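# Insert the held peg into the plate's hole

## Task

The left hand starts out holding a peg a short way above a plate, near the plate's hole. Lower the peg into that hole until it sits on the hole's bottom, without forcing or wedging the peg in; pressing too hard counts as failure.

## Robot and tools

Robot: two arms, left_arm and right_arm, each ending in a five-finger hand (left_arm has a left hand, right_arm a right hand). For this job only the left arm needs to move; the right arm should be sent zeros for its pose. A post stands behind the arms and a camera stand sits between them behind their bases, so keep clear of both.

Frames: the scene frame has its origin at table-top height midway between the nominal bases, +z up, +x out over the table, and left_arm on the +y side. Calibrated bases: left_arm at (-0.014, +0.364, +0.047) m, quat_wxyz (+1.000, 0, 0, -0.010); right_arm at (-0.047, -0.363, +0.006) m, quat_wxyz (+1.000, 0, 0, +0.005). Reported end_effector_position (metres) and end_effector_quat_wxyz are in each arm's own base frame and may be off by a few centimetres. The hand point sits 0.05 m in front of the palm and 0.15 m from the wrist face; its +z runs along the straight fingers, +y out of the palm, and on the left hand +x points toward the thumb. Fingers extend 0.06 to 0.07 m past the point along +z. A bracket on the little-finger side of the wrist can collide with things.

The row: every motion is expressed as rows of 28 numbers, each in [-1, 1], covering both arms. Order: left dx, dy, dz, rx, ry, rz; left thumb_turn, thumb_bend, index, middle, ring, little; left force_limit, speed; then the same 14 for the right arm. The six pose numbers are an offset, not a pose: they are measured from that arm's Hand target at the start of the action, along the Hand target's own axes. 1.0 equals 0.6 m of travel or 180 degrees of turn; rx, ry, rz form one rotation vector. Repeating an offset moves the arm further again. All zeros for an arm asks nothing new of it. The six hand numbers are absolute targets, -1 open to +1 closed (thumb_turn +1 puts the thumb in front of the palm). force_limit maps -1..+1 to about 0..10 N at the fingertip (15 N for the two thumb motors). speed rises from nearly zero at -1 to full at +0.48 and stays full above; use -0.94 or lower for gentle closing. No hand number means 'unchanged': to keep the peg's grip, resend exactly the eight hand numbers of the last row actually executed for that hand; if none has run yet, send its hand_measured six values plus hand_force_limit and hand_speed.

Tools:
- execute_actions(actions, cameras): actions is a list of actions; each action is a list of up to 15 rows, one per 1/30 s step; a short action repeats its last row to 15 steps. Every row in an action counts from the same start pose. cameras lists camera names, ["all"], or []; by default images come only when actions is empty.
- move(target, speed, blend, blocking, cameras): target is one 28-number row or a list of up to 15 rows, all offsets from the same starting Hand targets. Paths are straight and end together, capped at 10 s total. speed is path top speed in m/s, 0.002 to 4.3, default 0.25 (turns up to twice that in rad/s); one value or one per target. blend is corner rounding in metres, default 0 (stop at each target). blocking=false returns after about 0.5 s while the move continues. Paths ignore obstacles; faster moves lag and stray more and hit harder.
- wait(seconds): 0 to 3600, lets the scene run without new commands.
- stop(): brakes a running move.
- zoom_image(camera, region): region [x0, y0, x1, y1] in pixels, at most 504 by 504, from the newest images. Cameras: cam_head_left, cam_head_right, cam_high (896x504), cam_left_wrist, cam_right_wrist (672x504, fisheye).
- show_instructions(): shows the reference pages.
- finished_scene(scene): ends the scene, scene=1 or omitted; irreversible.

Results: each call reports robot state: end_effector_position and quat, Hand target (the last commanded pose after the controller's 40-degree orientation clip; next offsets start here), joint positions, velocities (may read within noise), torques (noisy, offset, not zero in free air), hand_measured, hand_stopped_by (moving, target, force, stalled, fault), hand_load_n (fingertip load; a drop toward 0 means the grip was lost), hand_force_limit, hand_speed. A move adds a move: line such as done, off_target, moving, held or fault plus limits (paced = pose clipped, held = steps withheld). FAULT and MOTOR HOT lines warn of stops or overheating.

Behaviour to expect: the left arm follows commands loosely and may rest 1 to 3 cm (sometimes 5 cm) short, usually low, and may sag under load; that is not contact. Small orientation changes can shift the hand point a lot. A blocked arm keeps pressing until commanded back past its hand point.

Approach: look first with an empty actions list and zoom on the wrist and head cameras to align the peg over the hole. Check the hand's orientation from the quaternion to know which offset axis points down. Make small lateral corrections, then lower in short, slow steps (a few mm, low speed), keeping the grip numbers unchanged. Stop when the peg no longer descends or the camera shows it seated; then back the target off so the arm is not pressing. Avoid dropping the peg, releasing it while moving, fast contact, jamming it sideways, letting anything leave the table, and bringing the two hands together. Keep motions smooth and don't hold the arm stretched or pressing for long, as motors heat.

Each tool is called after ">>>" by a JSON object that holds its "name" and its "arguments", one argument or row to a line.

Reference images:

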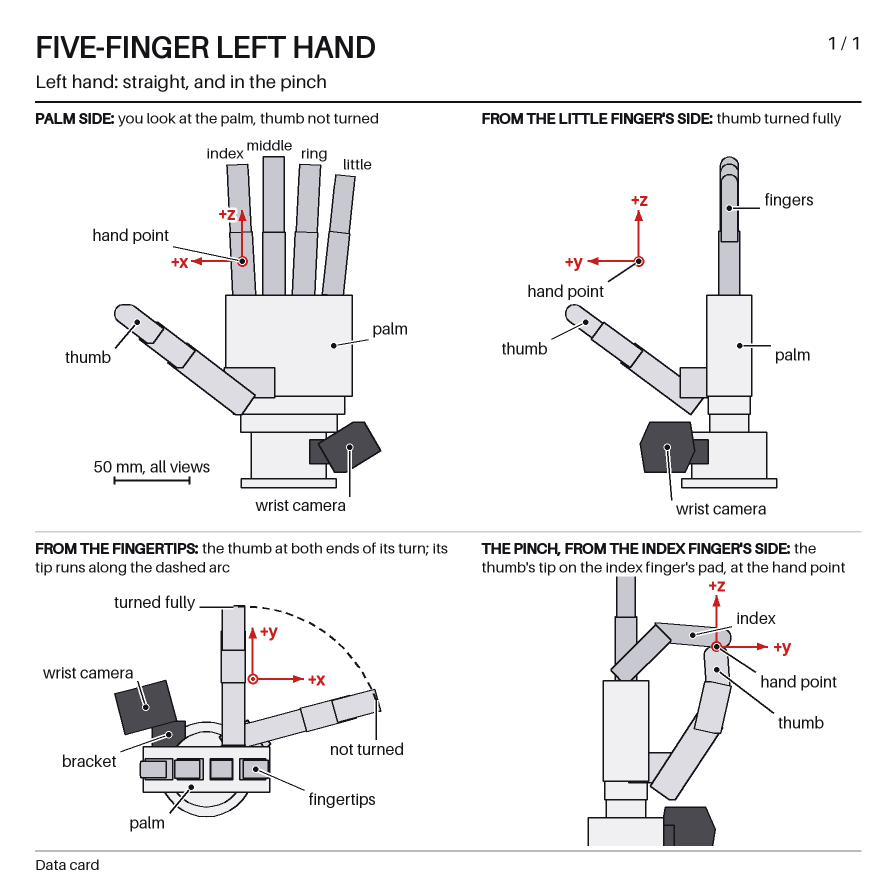

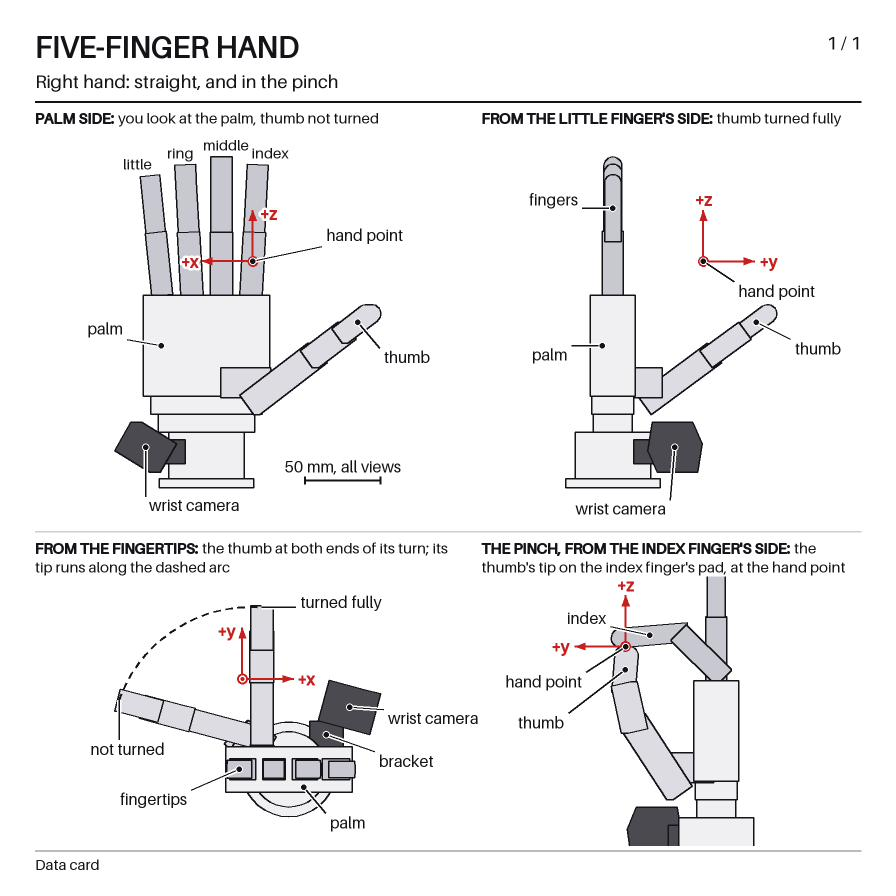

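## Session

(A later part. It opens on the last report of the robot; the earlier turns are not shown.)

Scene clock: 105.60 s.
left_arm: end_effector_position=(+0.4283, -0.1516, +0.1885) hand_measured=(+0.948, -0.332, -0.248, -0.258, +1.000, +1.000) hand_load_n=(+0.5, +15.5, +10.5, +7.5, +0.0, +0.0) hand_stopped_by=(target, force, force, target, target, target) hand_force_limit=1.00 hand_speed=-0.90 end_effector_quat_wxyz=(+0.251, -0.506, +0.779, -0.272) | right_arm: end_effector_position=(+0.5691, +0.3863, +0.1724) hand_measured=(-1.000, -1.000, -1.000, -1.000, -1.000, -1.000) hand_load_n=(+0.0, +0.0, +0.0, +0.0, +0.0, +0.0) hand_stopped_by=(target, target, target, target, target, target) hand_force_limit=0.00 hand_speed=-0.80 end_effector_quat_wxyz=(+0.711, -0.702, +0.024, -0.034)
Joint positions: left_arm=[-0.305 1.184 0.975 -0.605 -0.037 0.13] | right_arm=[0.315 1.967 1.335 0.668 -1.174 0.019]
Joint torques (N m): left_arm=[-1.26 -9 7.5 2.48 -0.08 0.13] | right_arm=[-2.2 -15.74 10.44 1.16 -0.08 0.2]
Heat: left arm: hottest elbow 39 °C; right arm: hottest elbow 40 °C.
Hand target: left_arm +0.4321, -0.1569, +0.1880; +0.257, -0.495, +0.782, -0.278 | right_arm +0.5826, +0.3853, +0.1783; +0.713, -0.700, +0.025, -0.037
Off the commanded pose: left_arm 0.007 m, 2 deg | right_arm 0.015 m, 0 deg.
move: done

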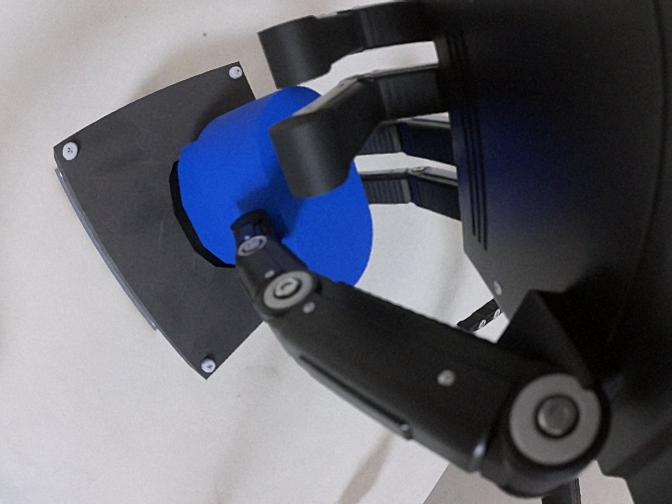

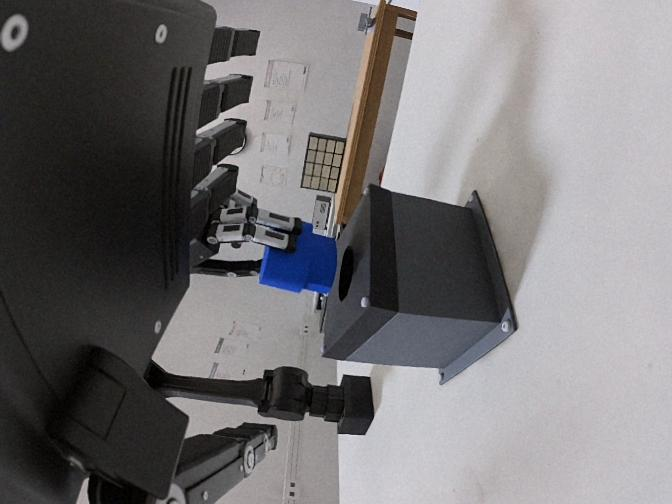

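>>> {"name": "move", "arguments": {
  "target": [0.0064,0.0061,0.0117,-0.0099,0.0002,0.0016,0.948,-0.326,-0.246,-0.256,1,1,1.0,-0.9,0,0,0,0,0,0,-1,-1,-1,-1,-1,-1,0,-0.8],
  "speed": 0.03,
  "cameras": ["cam_left_wrist","cam_right_wrist"]
}}

>>> {"name": "zoom_image", "arguments": {
  "camera": "cam_right_wrist",
  "region": [310, 235, 370, 310]
}}

>>> {"name": "zoom_image", "arguments": {
  "camera": "cam_left_wrist",
  "region": [150, 130, 250, 280]
}}

Scene clock: 108.63 s.
left_arm: end_effector_position=(+0.4288, -0.1547, +0.1763) hand_measured=(+0.948, -0.332, -0.248, -0.258, +1.000, +1.000) hand_load_n=(+0.5, +15.0, +11.0, +7.0, +0.0, +0.0) hand_stopped_by=(target, force, force, target, target, target) hand_force_limit=1.00 hand_speed=-0.90 end_effector_quat_wxyz=(+0.245, -0.505, +0.785, -0.260) | right_arm: end_effector_position=(+0.5691, +0.3863, +0.1724) hand_measured=(-1.000, -1.000, -1.000, -1.000, -1.000, -1.000) hand_load_n=(+0.0, +0.0, +0.0, +0.0, +0.0, -0.5) hand_stopped_by=(target, target, target, target, target, target) hand_force_limit=0.00 hand_speed=-0.80 end_effector_quat_wxyz=(+0.711, -0.702, +0.024, -0.034)
Joint positions: left_arm=[-0.316 1.212 0.975 -0.605 -0.048 0.13] | right_arm=[0.315 1.967 1.335 0.668 -1.174 0.019]
Joint torques (N m): left_arm=[-1.26 -9.29 8.32 1.83 -0.09 0.08] | right_arm=[-2.2 -15.68 10.47 1.18 -0.08 0.2]
Heat: left arm: hottest elbow 39 °C; right arm: hottest elbow 40 °C.
Hand target: left_arm +0.4330, -0.1605, +0.1800; +0.249, -0.497, +0.788, -0.265 | right_arm +0.5826, +0.3853, +0.1783; +0.713, -0.700, +0.025, -0.037
Off the commanded pose: left_arm 0.008 m, 1 deg | right_arm 0.015 m, 0 deg.
move: done

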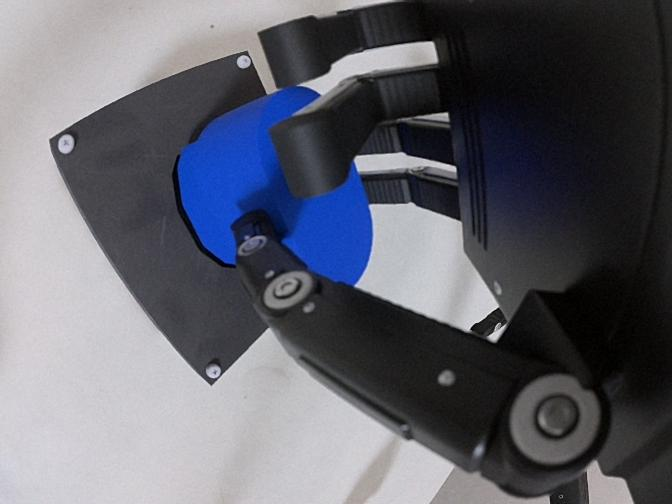

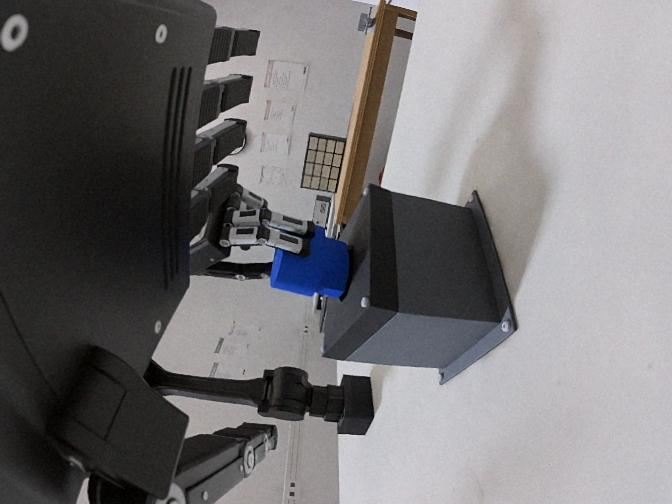

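Scaled by 6.720 from the camera's image (finer frame: 960x720).

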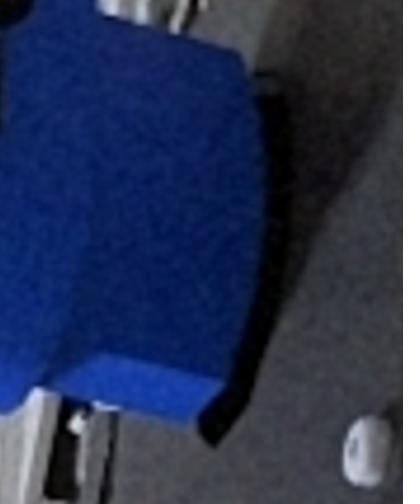

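Scaled by 3.360 from the camera's image (finer frame: 960x720).

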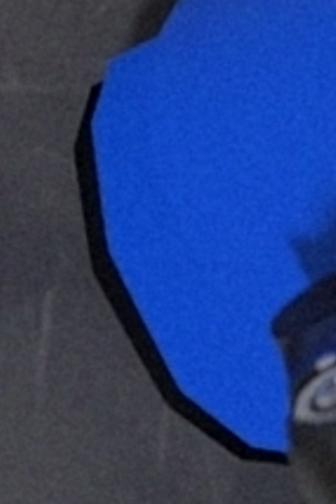

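>>> {"name": "move", "arguments": {
  "target": [0.0043,0.0032,0.0032,-0.0040,-0.0015,0.0021,0.948,-0.326,-0.246,-0.256,1,1,1.0,-0.9,0,0,0,0,0,0,-1,-1,-1,-1,-1,-1,0,-0.8],
  "speed": 0.02,
  "cameras": ["cam_left_wrist","cam_right_wrist"]
}}

>>> {"name": "zoom_image", "arguments": {
  "camera": "cam_right_wrist",
  "region": [310, 235, 370, 310]
}}

>>> {"name": "zoom_image", "arguments": {
  "camera": "cam_left_wrist",
  "region": [150, 130, 250, 280]
}}

Scene clock: 112.67 s.
left_arm: end_effector_position=(+0.4284, -0.1568, +0.1729) hand_measured=(+0.948, -0.332, -0.248, -0.258, +1.000, +1.000) hand_load_n=(+0.5, +15.0, +10.5, +7.0, -0.5, +0.5) hand_stopped_by=(target, force, force, target, target, target) hand_force_limit=1.00 hand_speed=-0.90 end_effector_quat_wxyz=(+0.246, -0.504, +0.788, -0.255) | right_arm: end_effector_position=(+0.5691, +0.3863, +0.1724) hand_measured=(-1.000, -1.000, -1.000, -1.000, -1.000, -1.000) hand_load_n=(+0.0, +0.0, +0.0, +0.0, +0.0, -0.5) hand_stopped_by=(target, target, target, target, target, target) hand_force_limit=0.00 hand_speed=-0.80 end_effector_quat_wxyz=(+0.711, -0.702, +0.024, -0.034)
Joint positions: left_arm=[-0.326 1.219 0.975 -0.605 -0.061 0.13] | right_arm=[0.315 1.967 1.335 0.668 -1.174 0.019]
Joint torques (N m): left_arm=[-1.14 -9.17 8.58 1.52 -0.12 0.07] | right_arm=[-2.14 -15.62 10.45 1.16 -0.08 0.2]
Heat: left arm: hottest elbow 39 °C; right arm: hottest elbow 40 °C.
Hand target: left_arm +0.4320, -0.1625, +0.1770; +0.249, -0.497, +0.790, -0.258 | right_arm +0.5826, +0.3853, +0.1783; +0.713, -0.700, +0.025, -0.037
Off the commanded pose: left_arm 0.008 m, 1 deg | right_arm 0.015 m, 0 deg.
move: done

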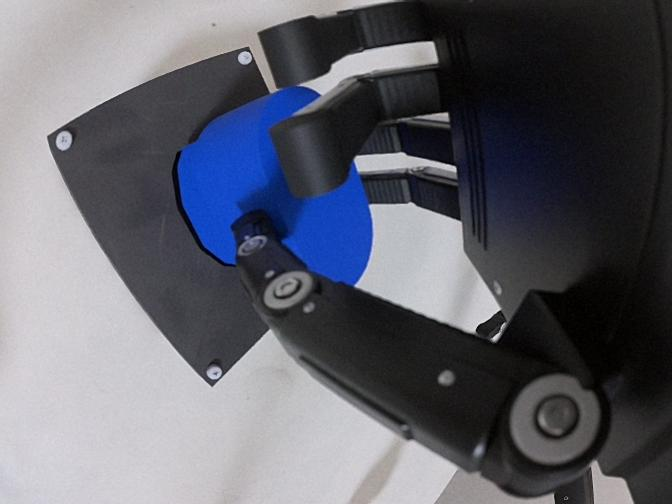

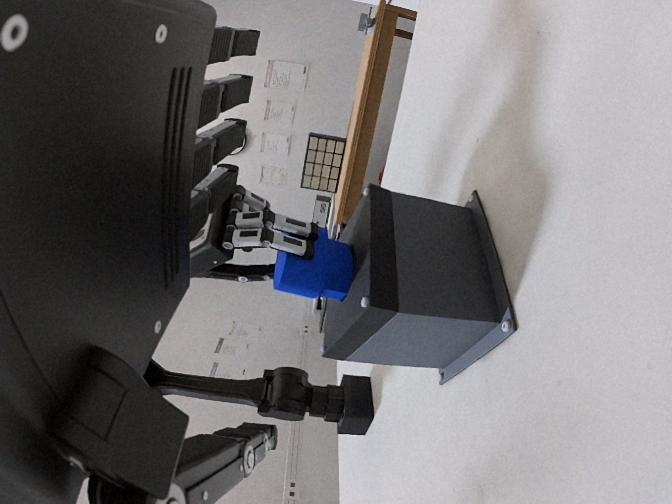

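Scaled by 6.720 from the camera's image (finer frame: 960x720).

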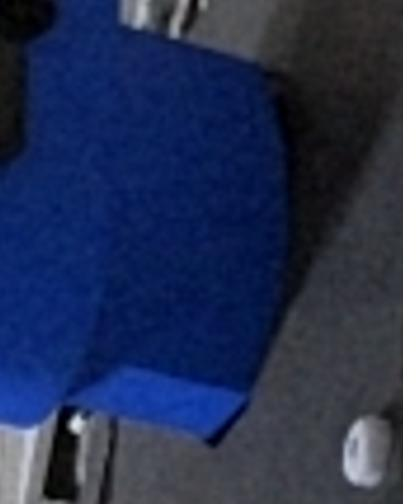

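Scaled by 3.360 from the camera's image (finer frame: 960x720).

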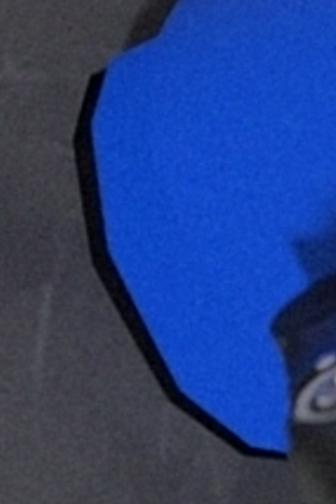

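>>> {"name": "move", "arguments": {
  "target": [0.0009,0.0044,0.0002,-0.0038,0,0,0.948,-0.326,-0.246,-0.256,1,1,1.0,-0.9,0,0,0,0,0,0,-1,-1,-1,-1,-1,-1,0,-0.8],
  "speed": 0.02,
  "cameras": ["cam_left_wrist","cam_right_wrist"]
}}

>>> {"name": "zoom_image", "arguments": {
  "camera": "cam_right_wrist",
  "region": [310, 235, 370, 310]
}}

>>> {"name": "zoom_image", "arguments": {
  "camera": "cam_left_wrist",
  "region": [150, 130, 250, 280]
}}

Scene clock: 114.00 s.
left_arm: end_effector_position=(+0.4286, -0.1565, +0.1726) hand_measured=(+0.948, -0.332, -0.248, -0.258, +1.000, +1.000) hand_load_n=(+0.5, +15.0, +10.5, +7.0, +0.0, +0.0) hand_stopped_by=(target, force, force, target, target, target) hand_force_limit=1.00 hand_speed=-0.90 end_effector_quat_wxyz=(+0.247, -0.504, +0.788, -0.254) | right_arm: end_effector_position=(+0.5691, +0.3863, +0.1724) hand_measured=(-1.000, -1.000, -1.000, -1.000, -1.000, -1.000) hand_load_n=(+0.0, +0.0, -0.5, +0.0, +0.0, +0.0) hand_stopped_by=(target, target, target, target, target, target) hand_force_limit=0.00 hand_speed=-0.80 end_effector_quat_wxyz=(+0.711, -0.702, +0.024, -0.034)
Joint positions: left_arm=[-0.326 1.22 0.975 -0.605 -0.063 0.13] | right_arm=[0.315 1.967 1.335 0.668 -1.174 0.019]
Joint torques (N m): left_arm=[-1.32 -9 8.66 1.1 -0.13 0.06] | right_arm=[-2.08 -15.68 10.45 1.2 -0.08 0.2]
Heat: left arm: hottest elbow 39 °C; right arm: hottest elbow 40 °C.
Hand target: left_arm +0.4302, -0.1619, +0.1751; +0.246, -0.498, +0.792, -0.254 | right_arm +0.5826, +0.3853, +0.1783; +0.713, -0.700, +0.025, -0.037
Off the commanded pose: left_arm 0.006 m, 1 deg | right_arm 0.015 m, 0 deg.
move: done

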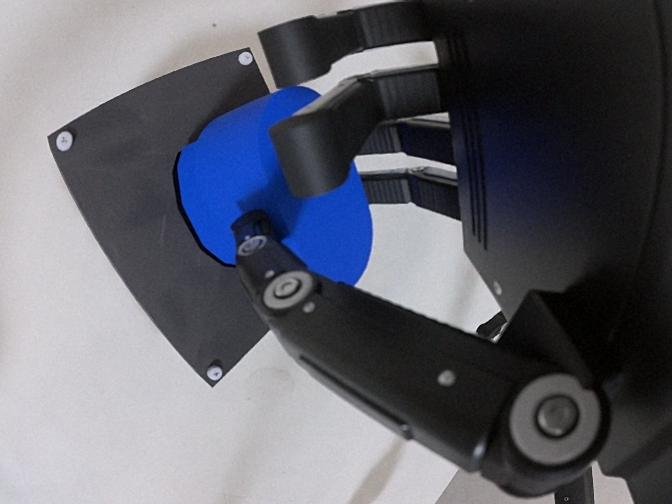

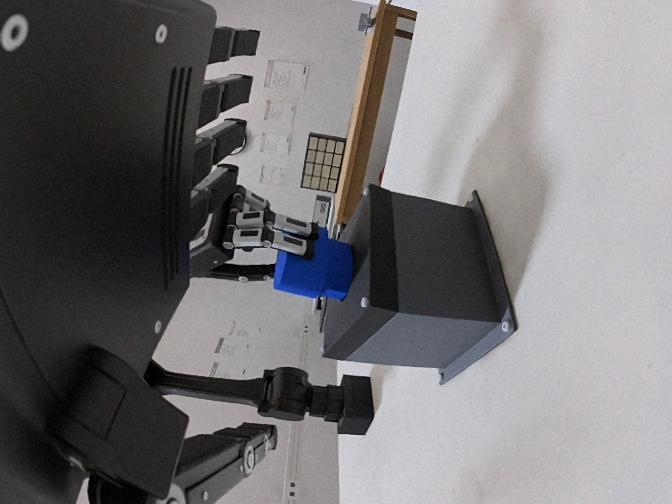

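Scaled by 6.720 from the camera's image (finer frame: 960x720).

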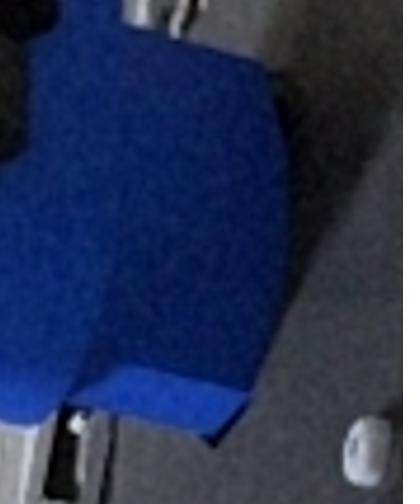

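Scaled by 3.360 from the camera's image (finer frame: 960x720).

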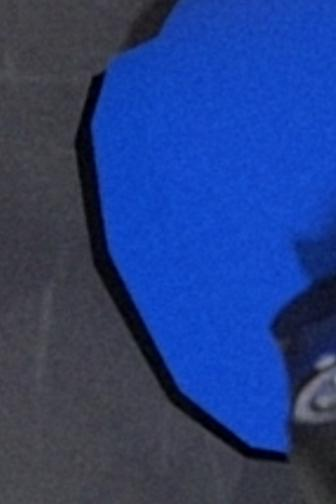

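>>> {"name": "move", "arguments": {
  "target": [0.0013,0.0061,-0.0033,0,0,0,0.948,-0.326,-0.246,-0.256,1,1,1.0,-0.9,0,0,0,0,0,0,-1,-1,-1,-1,-1,-1,0,-0.8],
  "speed": 0.02,
  "cameras": ["cam_left_wrist","cam_right_wrist"]
}}

>>> {"name": "zoom_image", "arguments": {
  "camera": "cam_right_wrist",
  "region": [310, 235, 370, 310]
}}

>>> {"name": "zoom_image", "arguments": {
  "camera": "cam_left_wrist",
  "region": [150, 130, 250, 280]
}}

Scene clock: 115.07 s.
left_arm: end_effector_position=(+0.4286, -0.1565, +0.1726) hand_measured=(+0.948, -0.332, -0.248, -0.258, +1.000, +1.000) hand_load_n=(+0.5, +15.0, +10.5, +7.0, +0.0, +0.0) hand_stopped_by=(target, force, force, target, target, target) hand_force_limit=1.00 hand_speed=-0.90 end_effector_quat_wxyz=(+0.247, -0.504, +0.788, -0.254) | right_arm: end_effector_position=(+0.5691, +0.3863, +0.1724) hand_measured=(-1.000, -1.000, -1.000, -1.000, -1.000, -1.000) hand_load_n=(+0.0, +0.0, +0.0, +0.0, +0.0, +0.0) hand_stopped_by=(target, target, target, target, target, target) hand_force_limit=0.00 hand_speed=-0.80 end_effector_quat_wxyz=(+0.711, -0.702, +0.024, -0.034)
Joint positions: left_arm=[-0.327 1.22 0.975 -0.605 -0.064 0.13] | right_arm=[0.315 1.967 1.335 0.668 -1.174 0.019]
Joint torques (N m): left_arm=[-1.38 -9.76 7.87 1.16 -0.11 0.06] | right_arm=[-2.14 -15.74 10.43 1.17 -0.08 0.19]
Heat: left arm: hottest elbow 39 °C; right arm: hottest elbow 40 °C.
Hand target: left_arm +0.4262, -0.1609, +0.1741; +0.246, -0.498, +0.792, -0.254 | right_arm +0.5826, +0.3853, +0.1783; +0.713, -0.700, +0.025, -0.037
Off the commanded pose: left_arm 0.005 m, 1 deg | right_arm 0.015 m, 0 deg.
move: done

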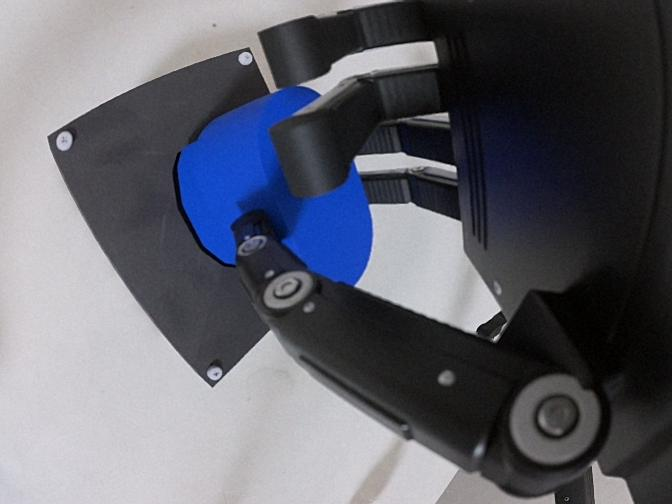

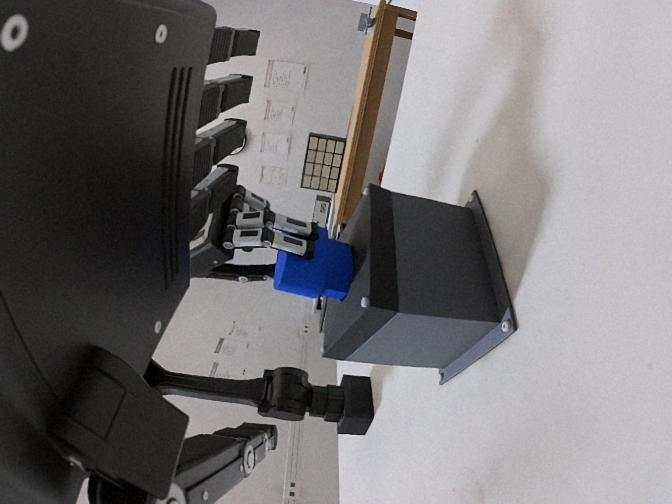

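Scaled by 6.720 from the camera's image (finer frame: 960x720).

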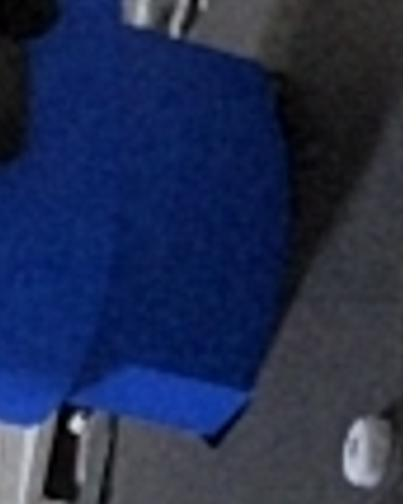

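Scaled by 3.360 from the camera's image (finer frame: 960x720).

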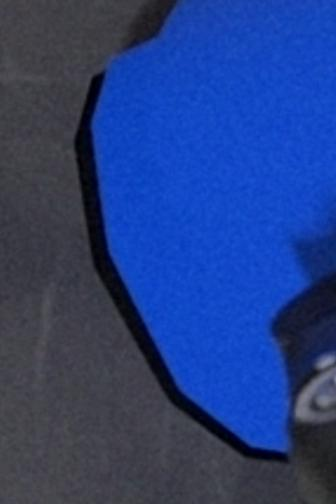

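>>> {"name": "move", "arguments": {
  "target": [0.0018,0.0085,0.0034,0,0,0,0.948,-0.326,-0.246,-0.256,1,1,1.0,-0.9,0,0,0,0,0,0,-1,-1,-1,-1,-1,-1,0,-0.8],
  "speed": 0.015,
  "cameras": ["cam_left_wrist","cam_right_wrist"]
}}

>>> {"name": "zoom_image", "arguments": {
  "camera": "cam_right_wrist",
  "region": [310, 235, 370, 310]
}}

>>> {"name": "zoom_image", "arguments": {
  "camera": "cam_left_wrist",
  "region": [150, 130, 250, 280]
}}

Scene clock: 116.10 s.
left_arm: end_effector_position=(+0.4265, -0.1561, +0.1694) hand_measured=(+0.948, -0.332, -0.248, -0.258, +1.000, +1.000) hand_load_n=(+0.5, +15.0, +11.0, +7.5, +0.0, +0.0) hand_stopped_by=(target, force, force, target, target, target) hand_force_limit=1.00 hand_speed=-0.90 end_effector_quat_wxyz=(+0.245, -0.504, +0.789, -0.251) | right_arm: end_effector_position=(+0.5691, +0.3863, +0.1724) hand_measured=(-1.000, -1.000, -1.000, -1.000, -1.000, -1.000) hand_load_n=(-0.5, +0.0, +0.0, -0.5, +0.0, +0.0) hand_stopped_by=(target, target, target, target, target, target) hand_force_limit=0.00 hand_speed=-0.80 end_effector_quat_wxyz=(+0.711, -0.702, +0.024, -0.034)
Joint positions: left_arm=[-0.328 1.22 0.969 -0.604 -0.066 0.13] | right_arm=[0.315 1.967 1.335 0.668 -1.174 0.019]
Joint torques (N m): left_arm=[-1.44 -10.11 7.16 1.57 -0.08 0.05] | right_arm=[-2.26 -15.79 10.43 1.16 -0.08 0.2]
Heat: left arm: hottest elbow 39 °C; right arm: hottest elbow 40 °C.
Hand target: left_arm +0.4237, -0.1604, +0.1691; +0.246, -0.498, +0.792, -0.254 | right_arm +0.5826, +0.3853, +0.1783; +0.713, -0.700, +0.025, -0.037
Off the commanded pose: left_arm 0.005 m, 1 deg | right_arm 0.015 m, 0 deg.
move: done

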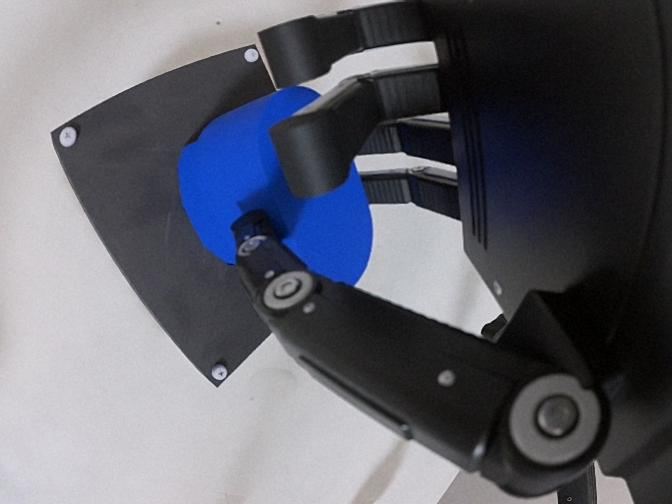

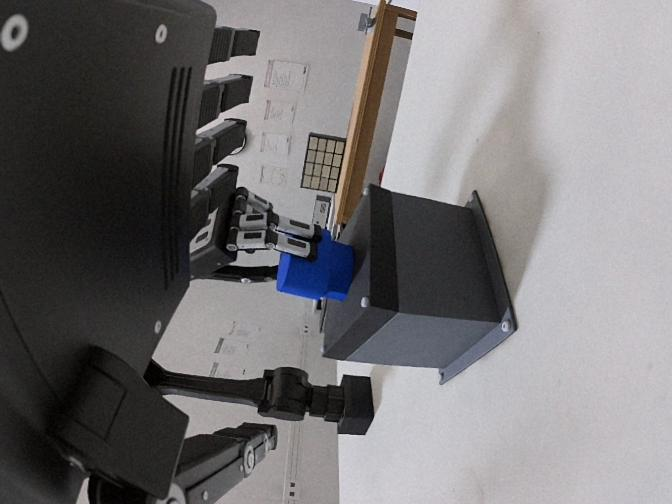

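Scaled by 6.720 from the camera's image (finer frame: 960x720).

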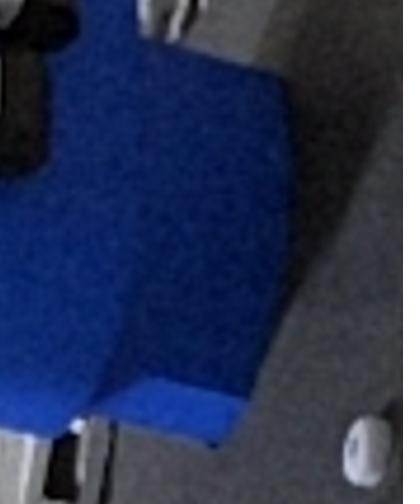

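Scaled by 3.360 from the camera's image (finer frame: 960x720).

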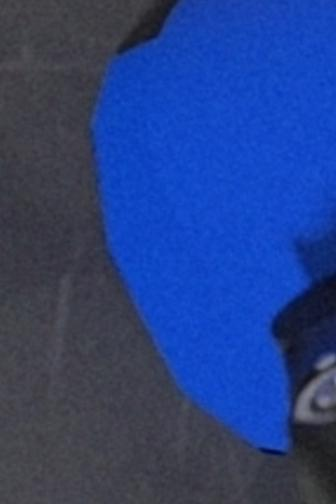

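>>> {"name": "zoom_image", "arguments": {
  "camera": "cam_right_wrist",
  "region": [335, 240, 365, 305]
}}

>>> {"name": "zoom_image", "arguments": {
  "camera": "cam_left_wrist",
  "region": [170, 130, 240, 280]
}}

Scaled by 7.754 from the camera's image (finer frame: 960x720).

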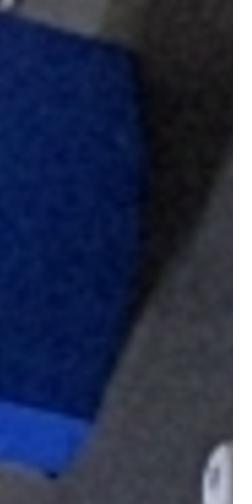

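Scaled by 3.360 from the camera's image (finer frame: 960x720).

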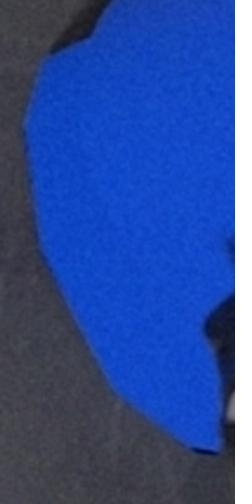

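>>> {"name": "move", "arguments": {
  "target": [0.0014,0.0035,0.0057,0,0,0,0.948,-0.326,-0.246,-0.256,1,1,1.0,-0.9,0,0,0,0,0,0,-1,-1,-1,-1,-1,-1,0,-0.8],
  "speed": 0.015,
  "cameras": ["cam_left_wrist","cam_right_wrist"]
}}

>>> {"name": "zoom_image", "arguments": {
  "camera": "cam_right_wrist",
  "region": [310, 235, 370, 310]
}}

>>> {"name": "zoom_image", "arguments": {
  "camera": "cam_left_wrist",
  "region": [150, 130, 250, 280]
}}

Scene clock: 118.17 s.
left_arm: end_effector_position=(+0.4265, -0.1560, +0.1691) hand_measured=(+0.948, -0.332, -0.248, -0.258, +1.000, +1.000) hand_load_n=(+0.0, +14.5, +10.5, +7.5, +0.0, +0.0) hand_stopped_by=(target, force, force, target, target, target) hand_force_limit=1.00 hand_speed=-0.90 end_effector_quat_wxyz=(+0.246, -0.504, +0.789, -0.251) | right_arm: end_effector_position=(+0.5691, +0.3863, +0.1724) hand_measured=(-1.000, -1.000, -1.000, -1.000, -1.000, -1.000) hand_load_n=(+0.0, +0.0, +0.0, +0.0, -0.5, +0.0) hand_stopped_by=(target, target, target, target, target, target) hand_force_limit=0.00 hand_speed=-0.80 end_effector_quat_wxyz=(+0.711, -0.702, +0.024, -0.034)
Joint positions: left_arm=[-0.328 1.22 0.968 -0.603 -0.066 0.13] | right_arm=[0.315 1.967 1.335 0.668 -1.174 0.019]
Joint torques (N m): left_arm=[-1.55 -9.82 6.71 2.02 -0.08 0.04] | right_arm=[-2.08 -15.68 10.45 1.17 -0.09 0.2]
Heat: left arm: hottest elbow 39 °C; right arm: hottest elbow 40 °C.
Hand target: left_arm +0.4242, -0.1609, +0.1652; +0.246, -0.498, +0.792, -0.254 | right_arm +0.5826, +0.3853, +0.1783; +0.713, -0.700, +0.025, -0.037
Off the commanded pose: left_arm 0.007 m, 1 deg | right_arm 0.015 m, 0 deg.
move: done

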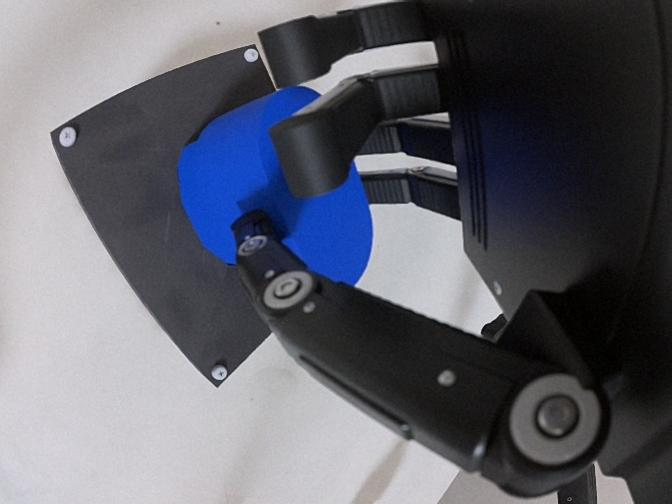

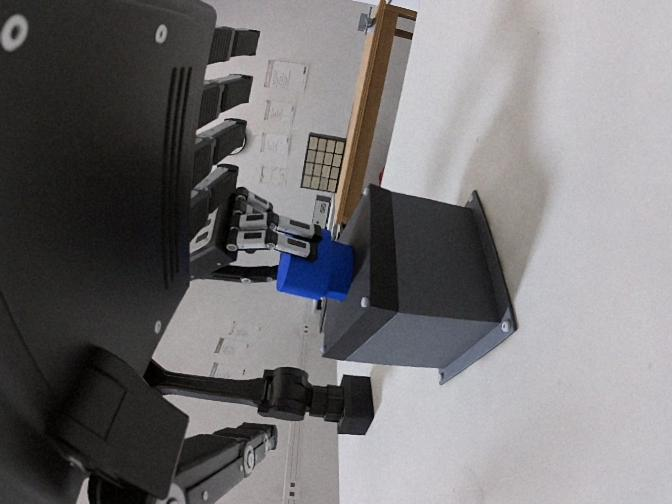

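Scaled by 6.720 from the camera's image (finer frame: 960x720).

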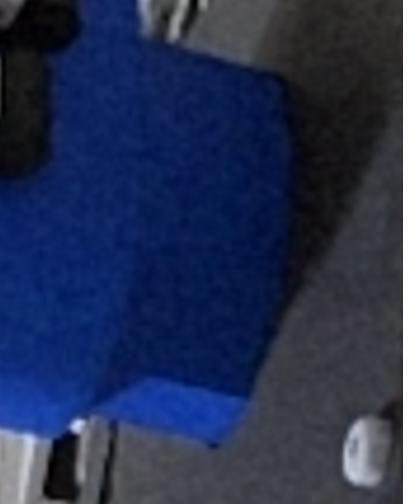

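Scaled by 3.360 from the camera's image (finer frame: 960x720).

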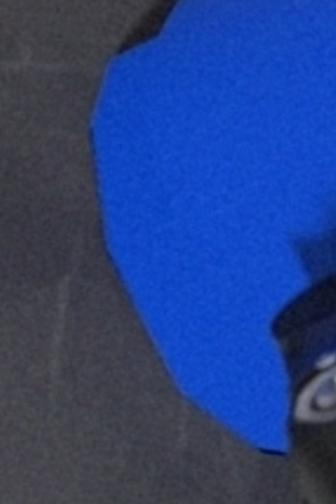

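>>> {"name": "move", "arguments": {
  "target": [0.0019,0.0007,0.0029,0,0,0,0.948,-0.326,-0.246,-0.256,1,1,1.0,-0.9,0,0,0,0,0,0,-1,-1,-1,-1,-1,-1,0,-0.8],
  "speed": 0.015,
  "cameras": ["cam_left_wrist","cam_right_wrist"]
}}

>>> {"name": "zoom_image", "arguments": {
  "camera": "cam_right_wrist",
  "region": [310, 235, 370, 310]
}}

>>> {"name": "zoom_image", "arguments": {
  "camera": "cam_left_wrist",
  "region": [150, 130, 250, 280]
}}

Scene clock: 119.43 s.
left_arm: end_effector_position=(+0.4260, -0.1571, +0.1672) hand_measured=(+0.948, -0.332, -0.248, -0.258, +1.000, +1.000) hand_load_n=(+1.0, +15.0, +11.0, +7.5, +0.0, +0.0) hand_stopped_by=(target, force, force, target, target, target) hand_force_limit=1.00 hand_speed=-0.90 end_effector_quat_wxyz=(+0.247, -0.503, +0.789, -0.252) | right_arm: end_effector_position=(+0.5691, +0.3863, +0.1724) hand_measured=(-1.000, -1.000, -1.000, -1.000, -1.000, -1.000) hand_load_n=(+0.0, +0.0, +0.0, +0.0, +0.0, +0.0) hand_stopped_by=(target, target, target, target, target, target) hand_force_limit=0.00 hand_speed=-0.80 end_effector_quat_wxyz=(+0.711, -0.702, +0.024, -0.034)
Joint positions: left_arm=[-0.331 1.22 0.962 -0.595 -0.068 0.13] | right_arm=[0.315 1.967 1.335 0.668 -1.174 0.019]
Joint torques (N m): left_arm=[-1.38 -9.52 6.97 1.87 -0.07 0.02] | right_arm=[-2.2 -15.74 10.43 1.17 -0.08 0.2]
Heat: left arm: hottest elbow 39 °C; right arm: hottest elbow 40 °C.
Hand target: left_arm +0.4247, -0.1621, +0.1634; +0.246, -0.498, +0.792, -0.254 | right_arm +0.5826, +0.3853, +0.1783; +0.713, -0.700, +0.025, -0.037
Off the commanded pose: left_arm 0.006 m, 1 deg | right_arm 0.015 m, 0 deg.
move: done

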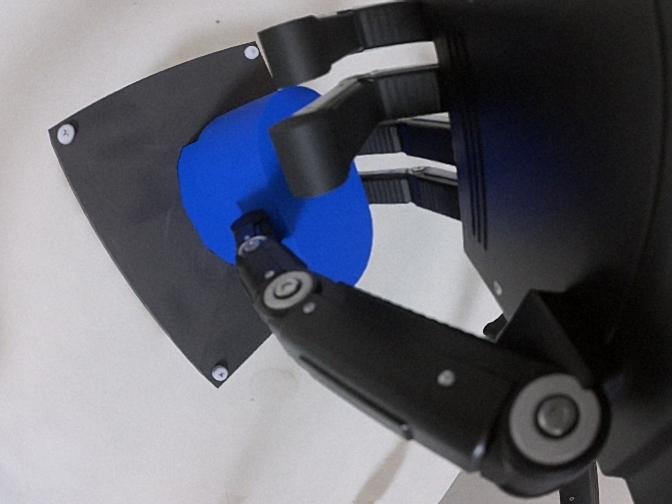

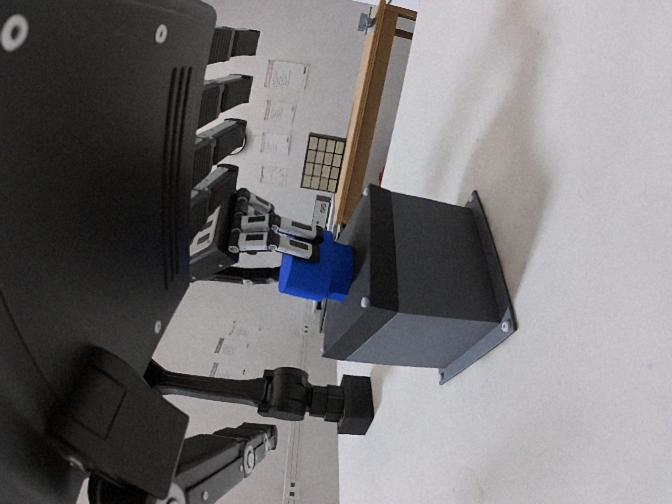

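Scaled by 6.720 from the camera's image (finer frame: 960x720).

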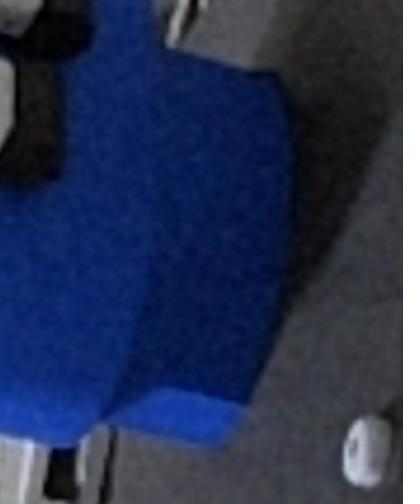

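Scaled by 3.360 from the camera's image (finer frame: 960x720).

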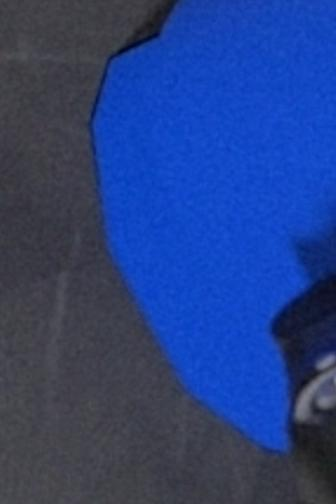

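>>> {"name": "move", "arguments": {
  "target": [0.0021,0.0031,0.0058,0,0,0,0.948,-0.326,-0.246,-0.256,1,1,1.0,-0.9,0,0,0,0,0,0,-1,-1,-1,-1,-1,-1,0,-0.8],
  "speed": 0.015,
  "cameras": ["cam_left_wrist","cam_right_wrist"]
}}

>>> {"name": "zoom_image", "arguments": {
  "camera": "cam_right_wrist",
  "region": [310, 235, 370, 310]
}}

>>> {"name": "zoom_image", "arguments": {
  "camera": "cam_left_wrist",
  "region": [150, 130, 250, 280]
}}

Scene clock: 120.33 s.
left_arm: end_effector_position=(+0.4256, -0.1573, +0.1648) hand_measured=(+0.948, -0.332, -0.248, -0.258, +1.000, +1.000) hand_load_n=(+0.5, +15.5, +10.5, +7.5, +0.0, +0.0) hand_stopped_by=(target, force, force, target, target, target) hand_force_limit=1.00 hand_speed=-0.90 end_effector_quat_wxyz=(+0.247, -0.503, +0.789, -0.252) | right_arm: end_effector_position=(+0.5691, +0.3863, +0.1724) hand_measured=(-1.000, -1.000, -1.000, -1.000, -1.000, -1.000) hand_load_n=(+0.0, +0.0, +0.0, +0.0, +0.0, +0.0) hand_stopped_by=(target, target, target, target, target, target) hand_force_limit=0.00 hand_speed=-0.80 end_effector_quat_wxyz=(+0.711, -0.702, +0.024, -0.034)
Joint positions: left_arm=[-0.332 1.22 0.955 -0.587 -0.069 0.13] | right_arm=[0.315 1.967 1.335 0.668 -1.174 0.019]
Joint torques (N m): left_arm=[-1.67 -9 6.97 1.99 -0.07 0] | right_arm=[-2.08 -15.74 10.43 1.16 -0.08 0.2]
Heat: left arm: hottest elbow 39 °C; right arm: hottest elbow 41 °C.
Hand target: left_arm +0.4252, -0.1632, +0.1595; +0.246, -0.498, +0.792, -0.254 | right_arm +0.5826, +0.3853, +0.1783; +0.713, -0.700, +0.025, -0.037
Off the commanded pose: left_arm 0.008 m, 1 deg | right_arm 0.015 m, 0 deg.
move: done

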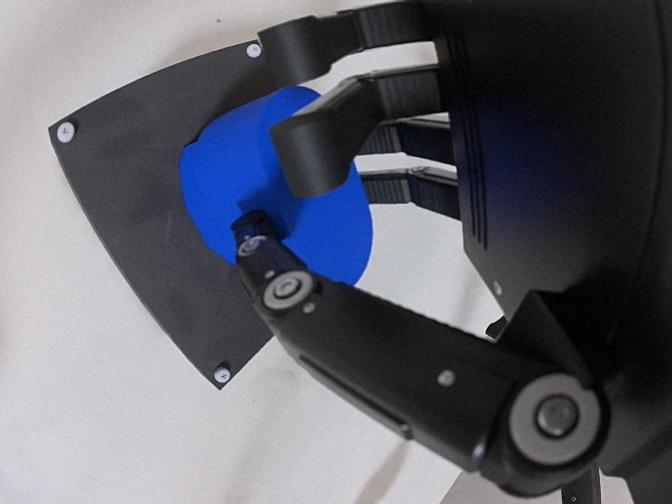

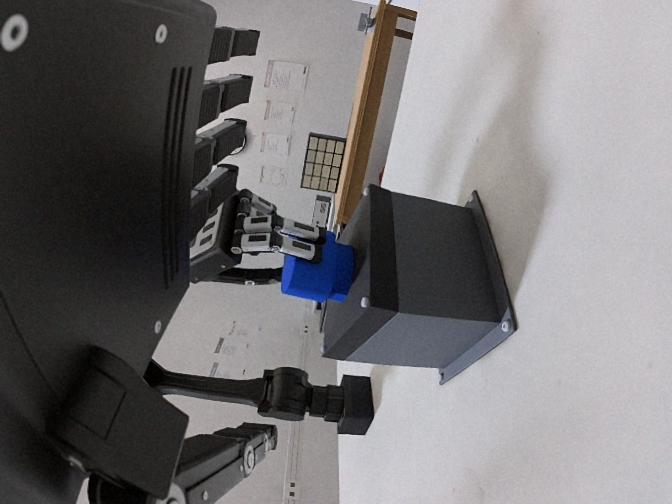

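Scaled by 6.720 from the camera's image (finer frame: 960x720).

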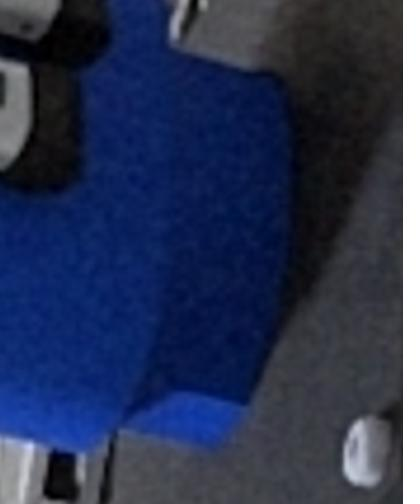

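Scaled by 3.360 from the camera's image (finer frame: 960x720).

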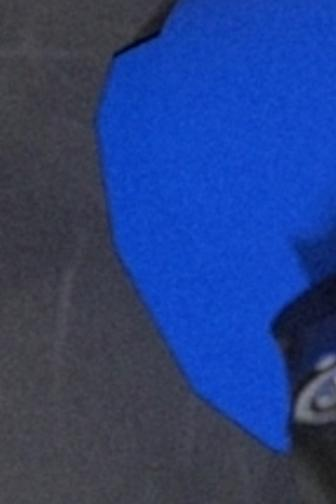

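>>> {"name": "move", "arguments": {
  "target": [0.0021,0.0031,0.0058,0,0,0,0.948,-0.326,-0.246,-0.256,1,1,1.0,-0.9,0,0,0,0,0,0,-1,-1,-1,-1,-1,-1,0,-0.8],
  "speed": 0.015,
  "cameras": ["cam_left_wrist","cam_right_wrist"]
}}

>>> {"name": "zoom_image", "arguments": {
  "camera": "cam_right_wrist",
  "region": [310, 235, 370, 310]
}}

>>> {"name": "zoom_image", "arguments": {
  "camera": "cam_left_wrist",
  "region": [150, 130, 250, 280]
}}

Scene clock: 121.13 s.
left_arm: end_effector_position=(+0.4254, -0.1572, +0.1605) hand_measured=(+0.948, -0.332, -0.248, -0.258, +1.000, +1.000) hand_load_n=(+0.5, +15.5, +10.5, +7.5, +0.5, +0.0) hand_stopped_by=(target, force, force, target, target, target) hand_force_limit=1.00 hand_speed=-0.90 end_effector_quat_wxyz=(+0.247, -0.503, +0.790, -0.250) | right_arm: end_effector_position=(+0.5691, +0.3863, +0.1724) hand_measured=(-1.000, -1.000, -1.000, -1.000, -1.000, -1.000) hand_load_n=(-0.5, +0.0, +0.0, +0.0, +0.0, +0.0) hand_stopped_by=(target, target, target, target, target, target) hand_force_limit=0.00 hand_speed=-0.80 end_effector_quat_wxyz=(+0.711, -0.702, +0.024, -0.034)
Joint positions: left_arm=[-0.334 1.225 0.948 -0.579 -0.071 0.13] | right_arm=[0.315 1.967 1.335 0.668 -1.174 0.019]
Joint torques (N m): left_arm=[-1.49 -9.11 7.01 2.22 -0.05 -0.01] | right_arm=[-2.14 -15.68 10.44 1.18 -0.08 0.2]
Heat: left arm: hottest elbow 39 °C; right arm: hottest elbow 41 °C.
Hand target: left_arm +0.4257, -0.1641, +0.1554; +0.246, -0.498, +0.792, -0.254 | right_arm +0.5826, +0.3853, +0.1783; +0.713, -0.700, +0.025, -0.037
Off the commanded pose: left_arm 0.009 m, 1 deg | right_arm 0.015 m, 0 deg.
move: done

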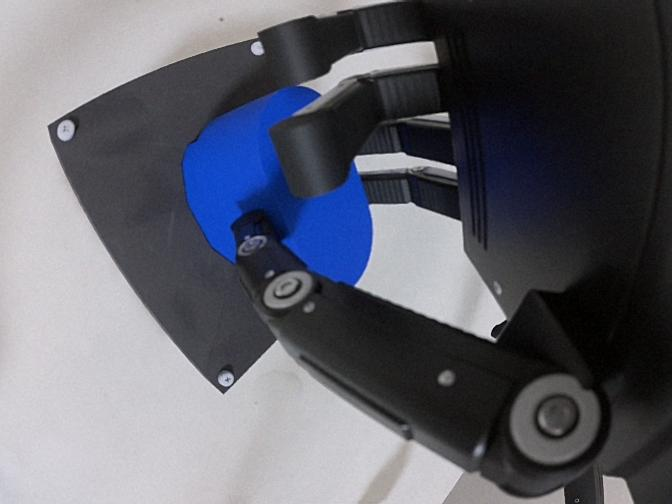

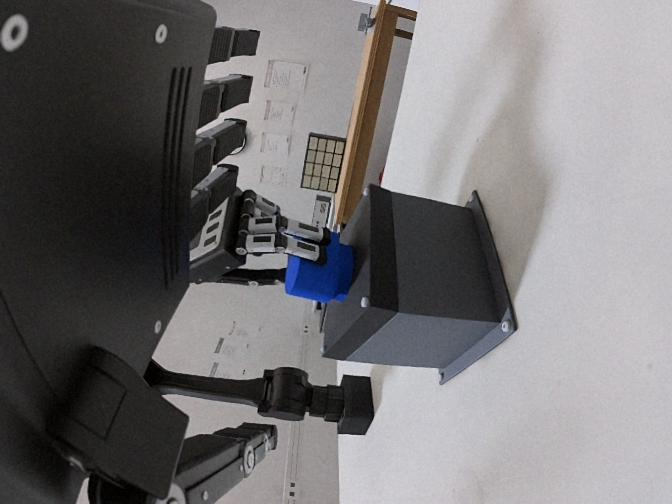

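Scaled by 6.720 from the camera's image (finer frame: 960x720).

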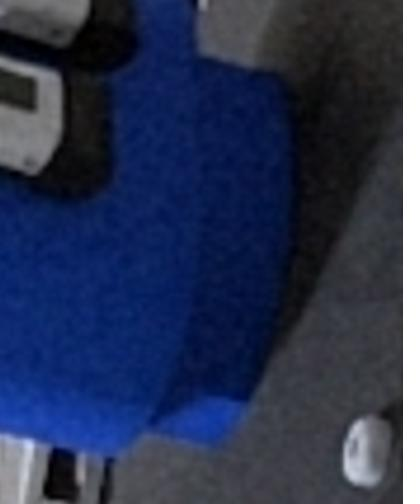

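Scaled by 3.360 from the camera's image (finer frame: 960x720).

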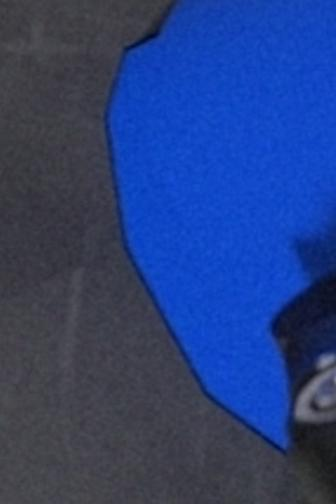

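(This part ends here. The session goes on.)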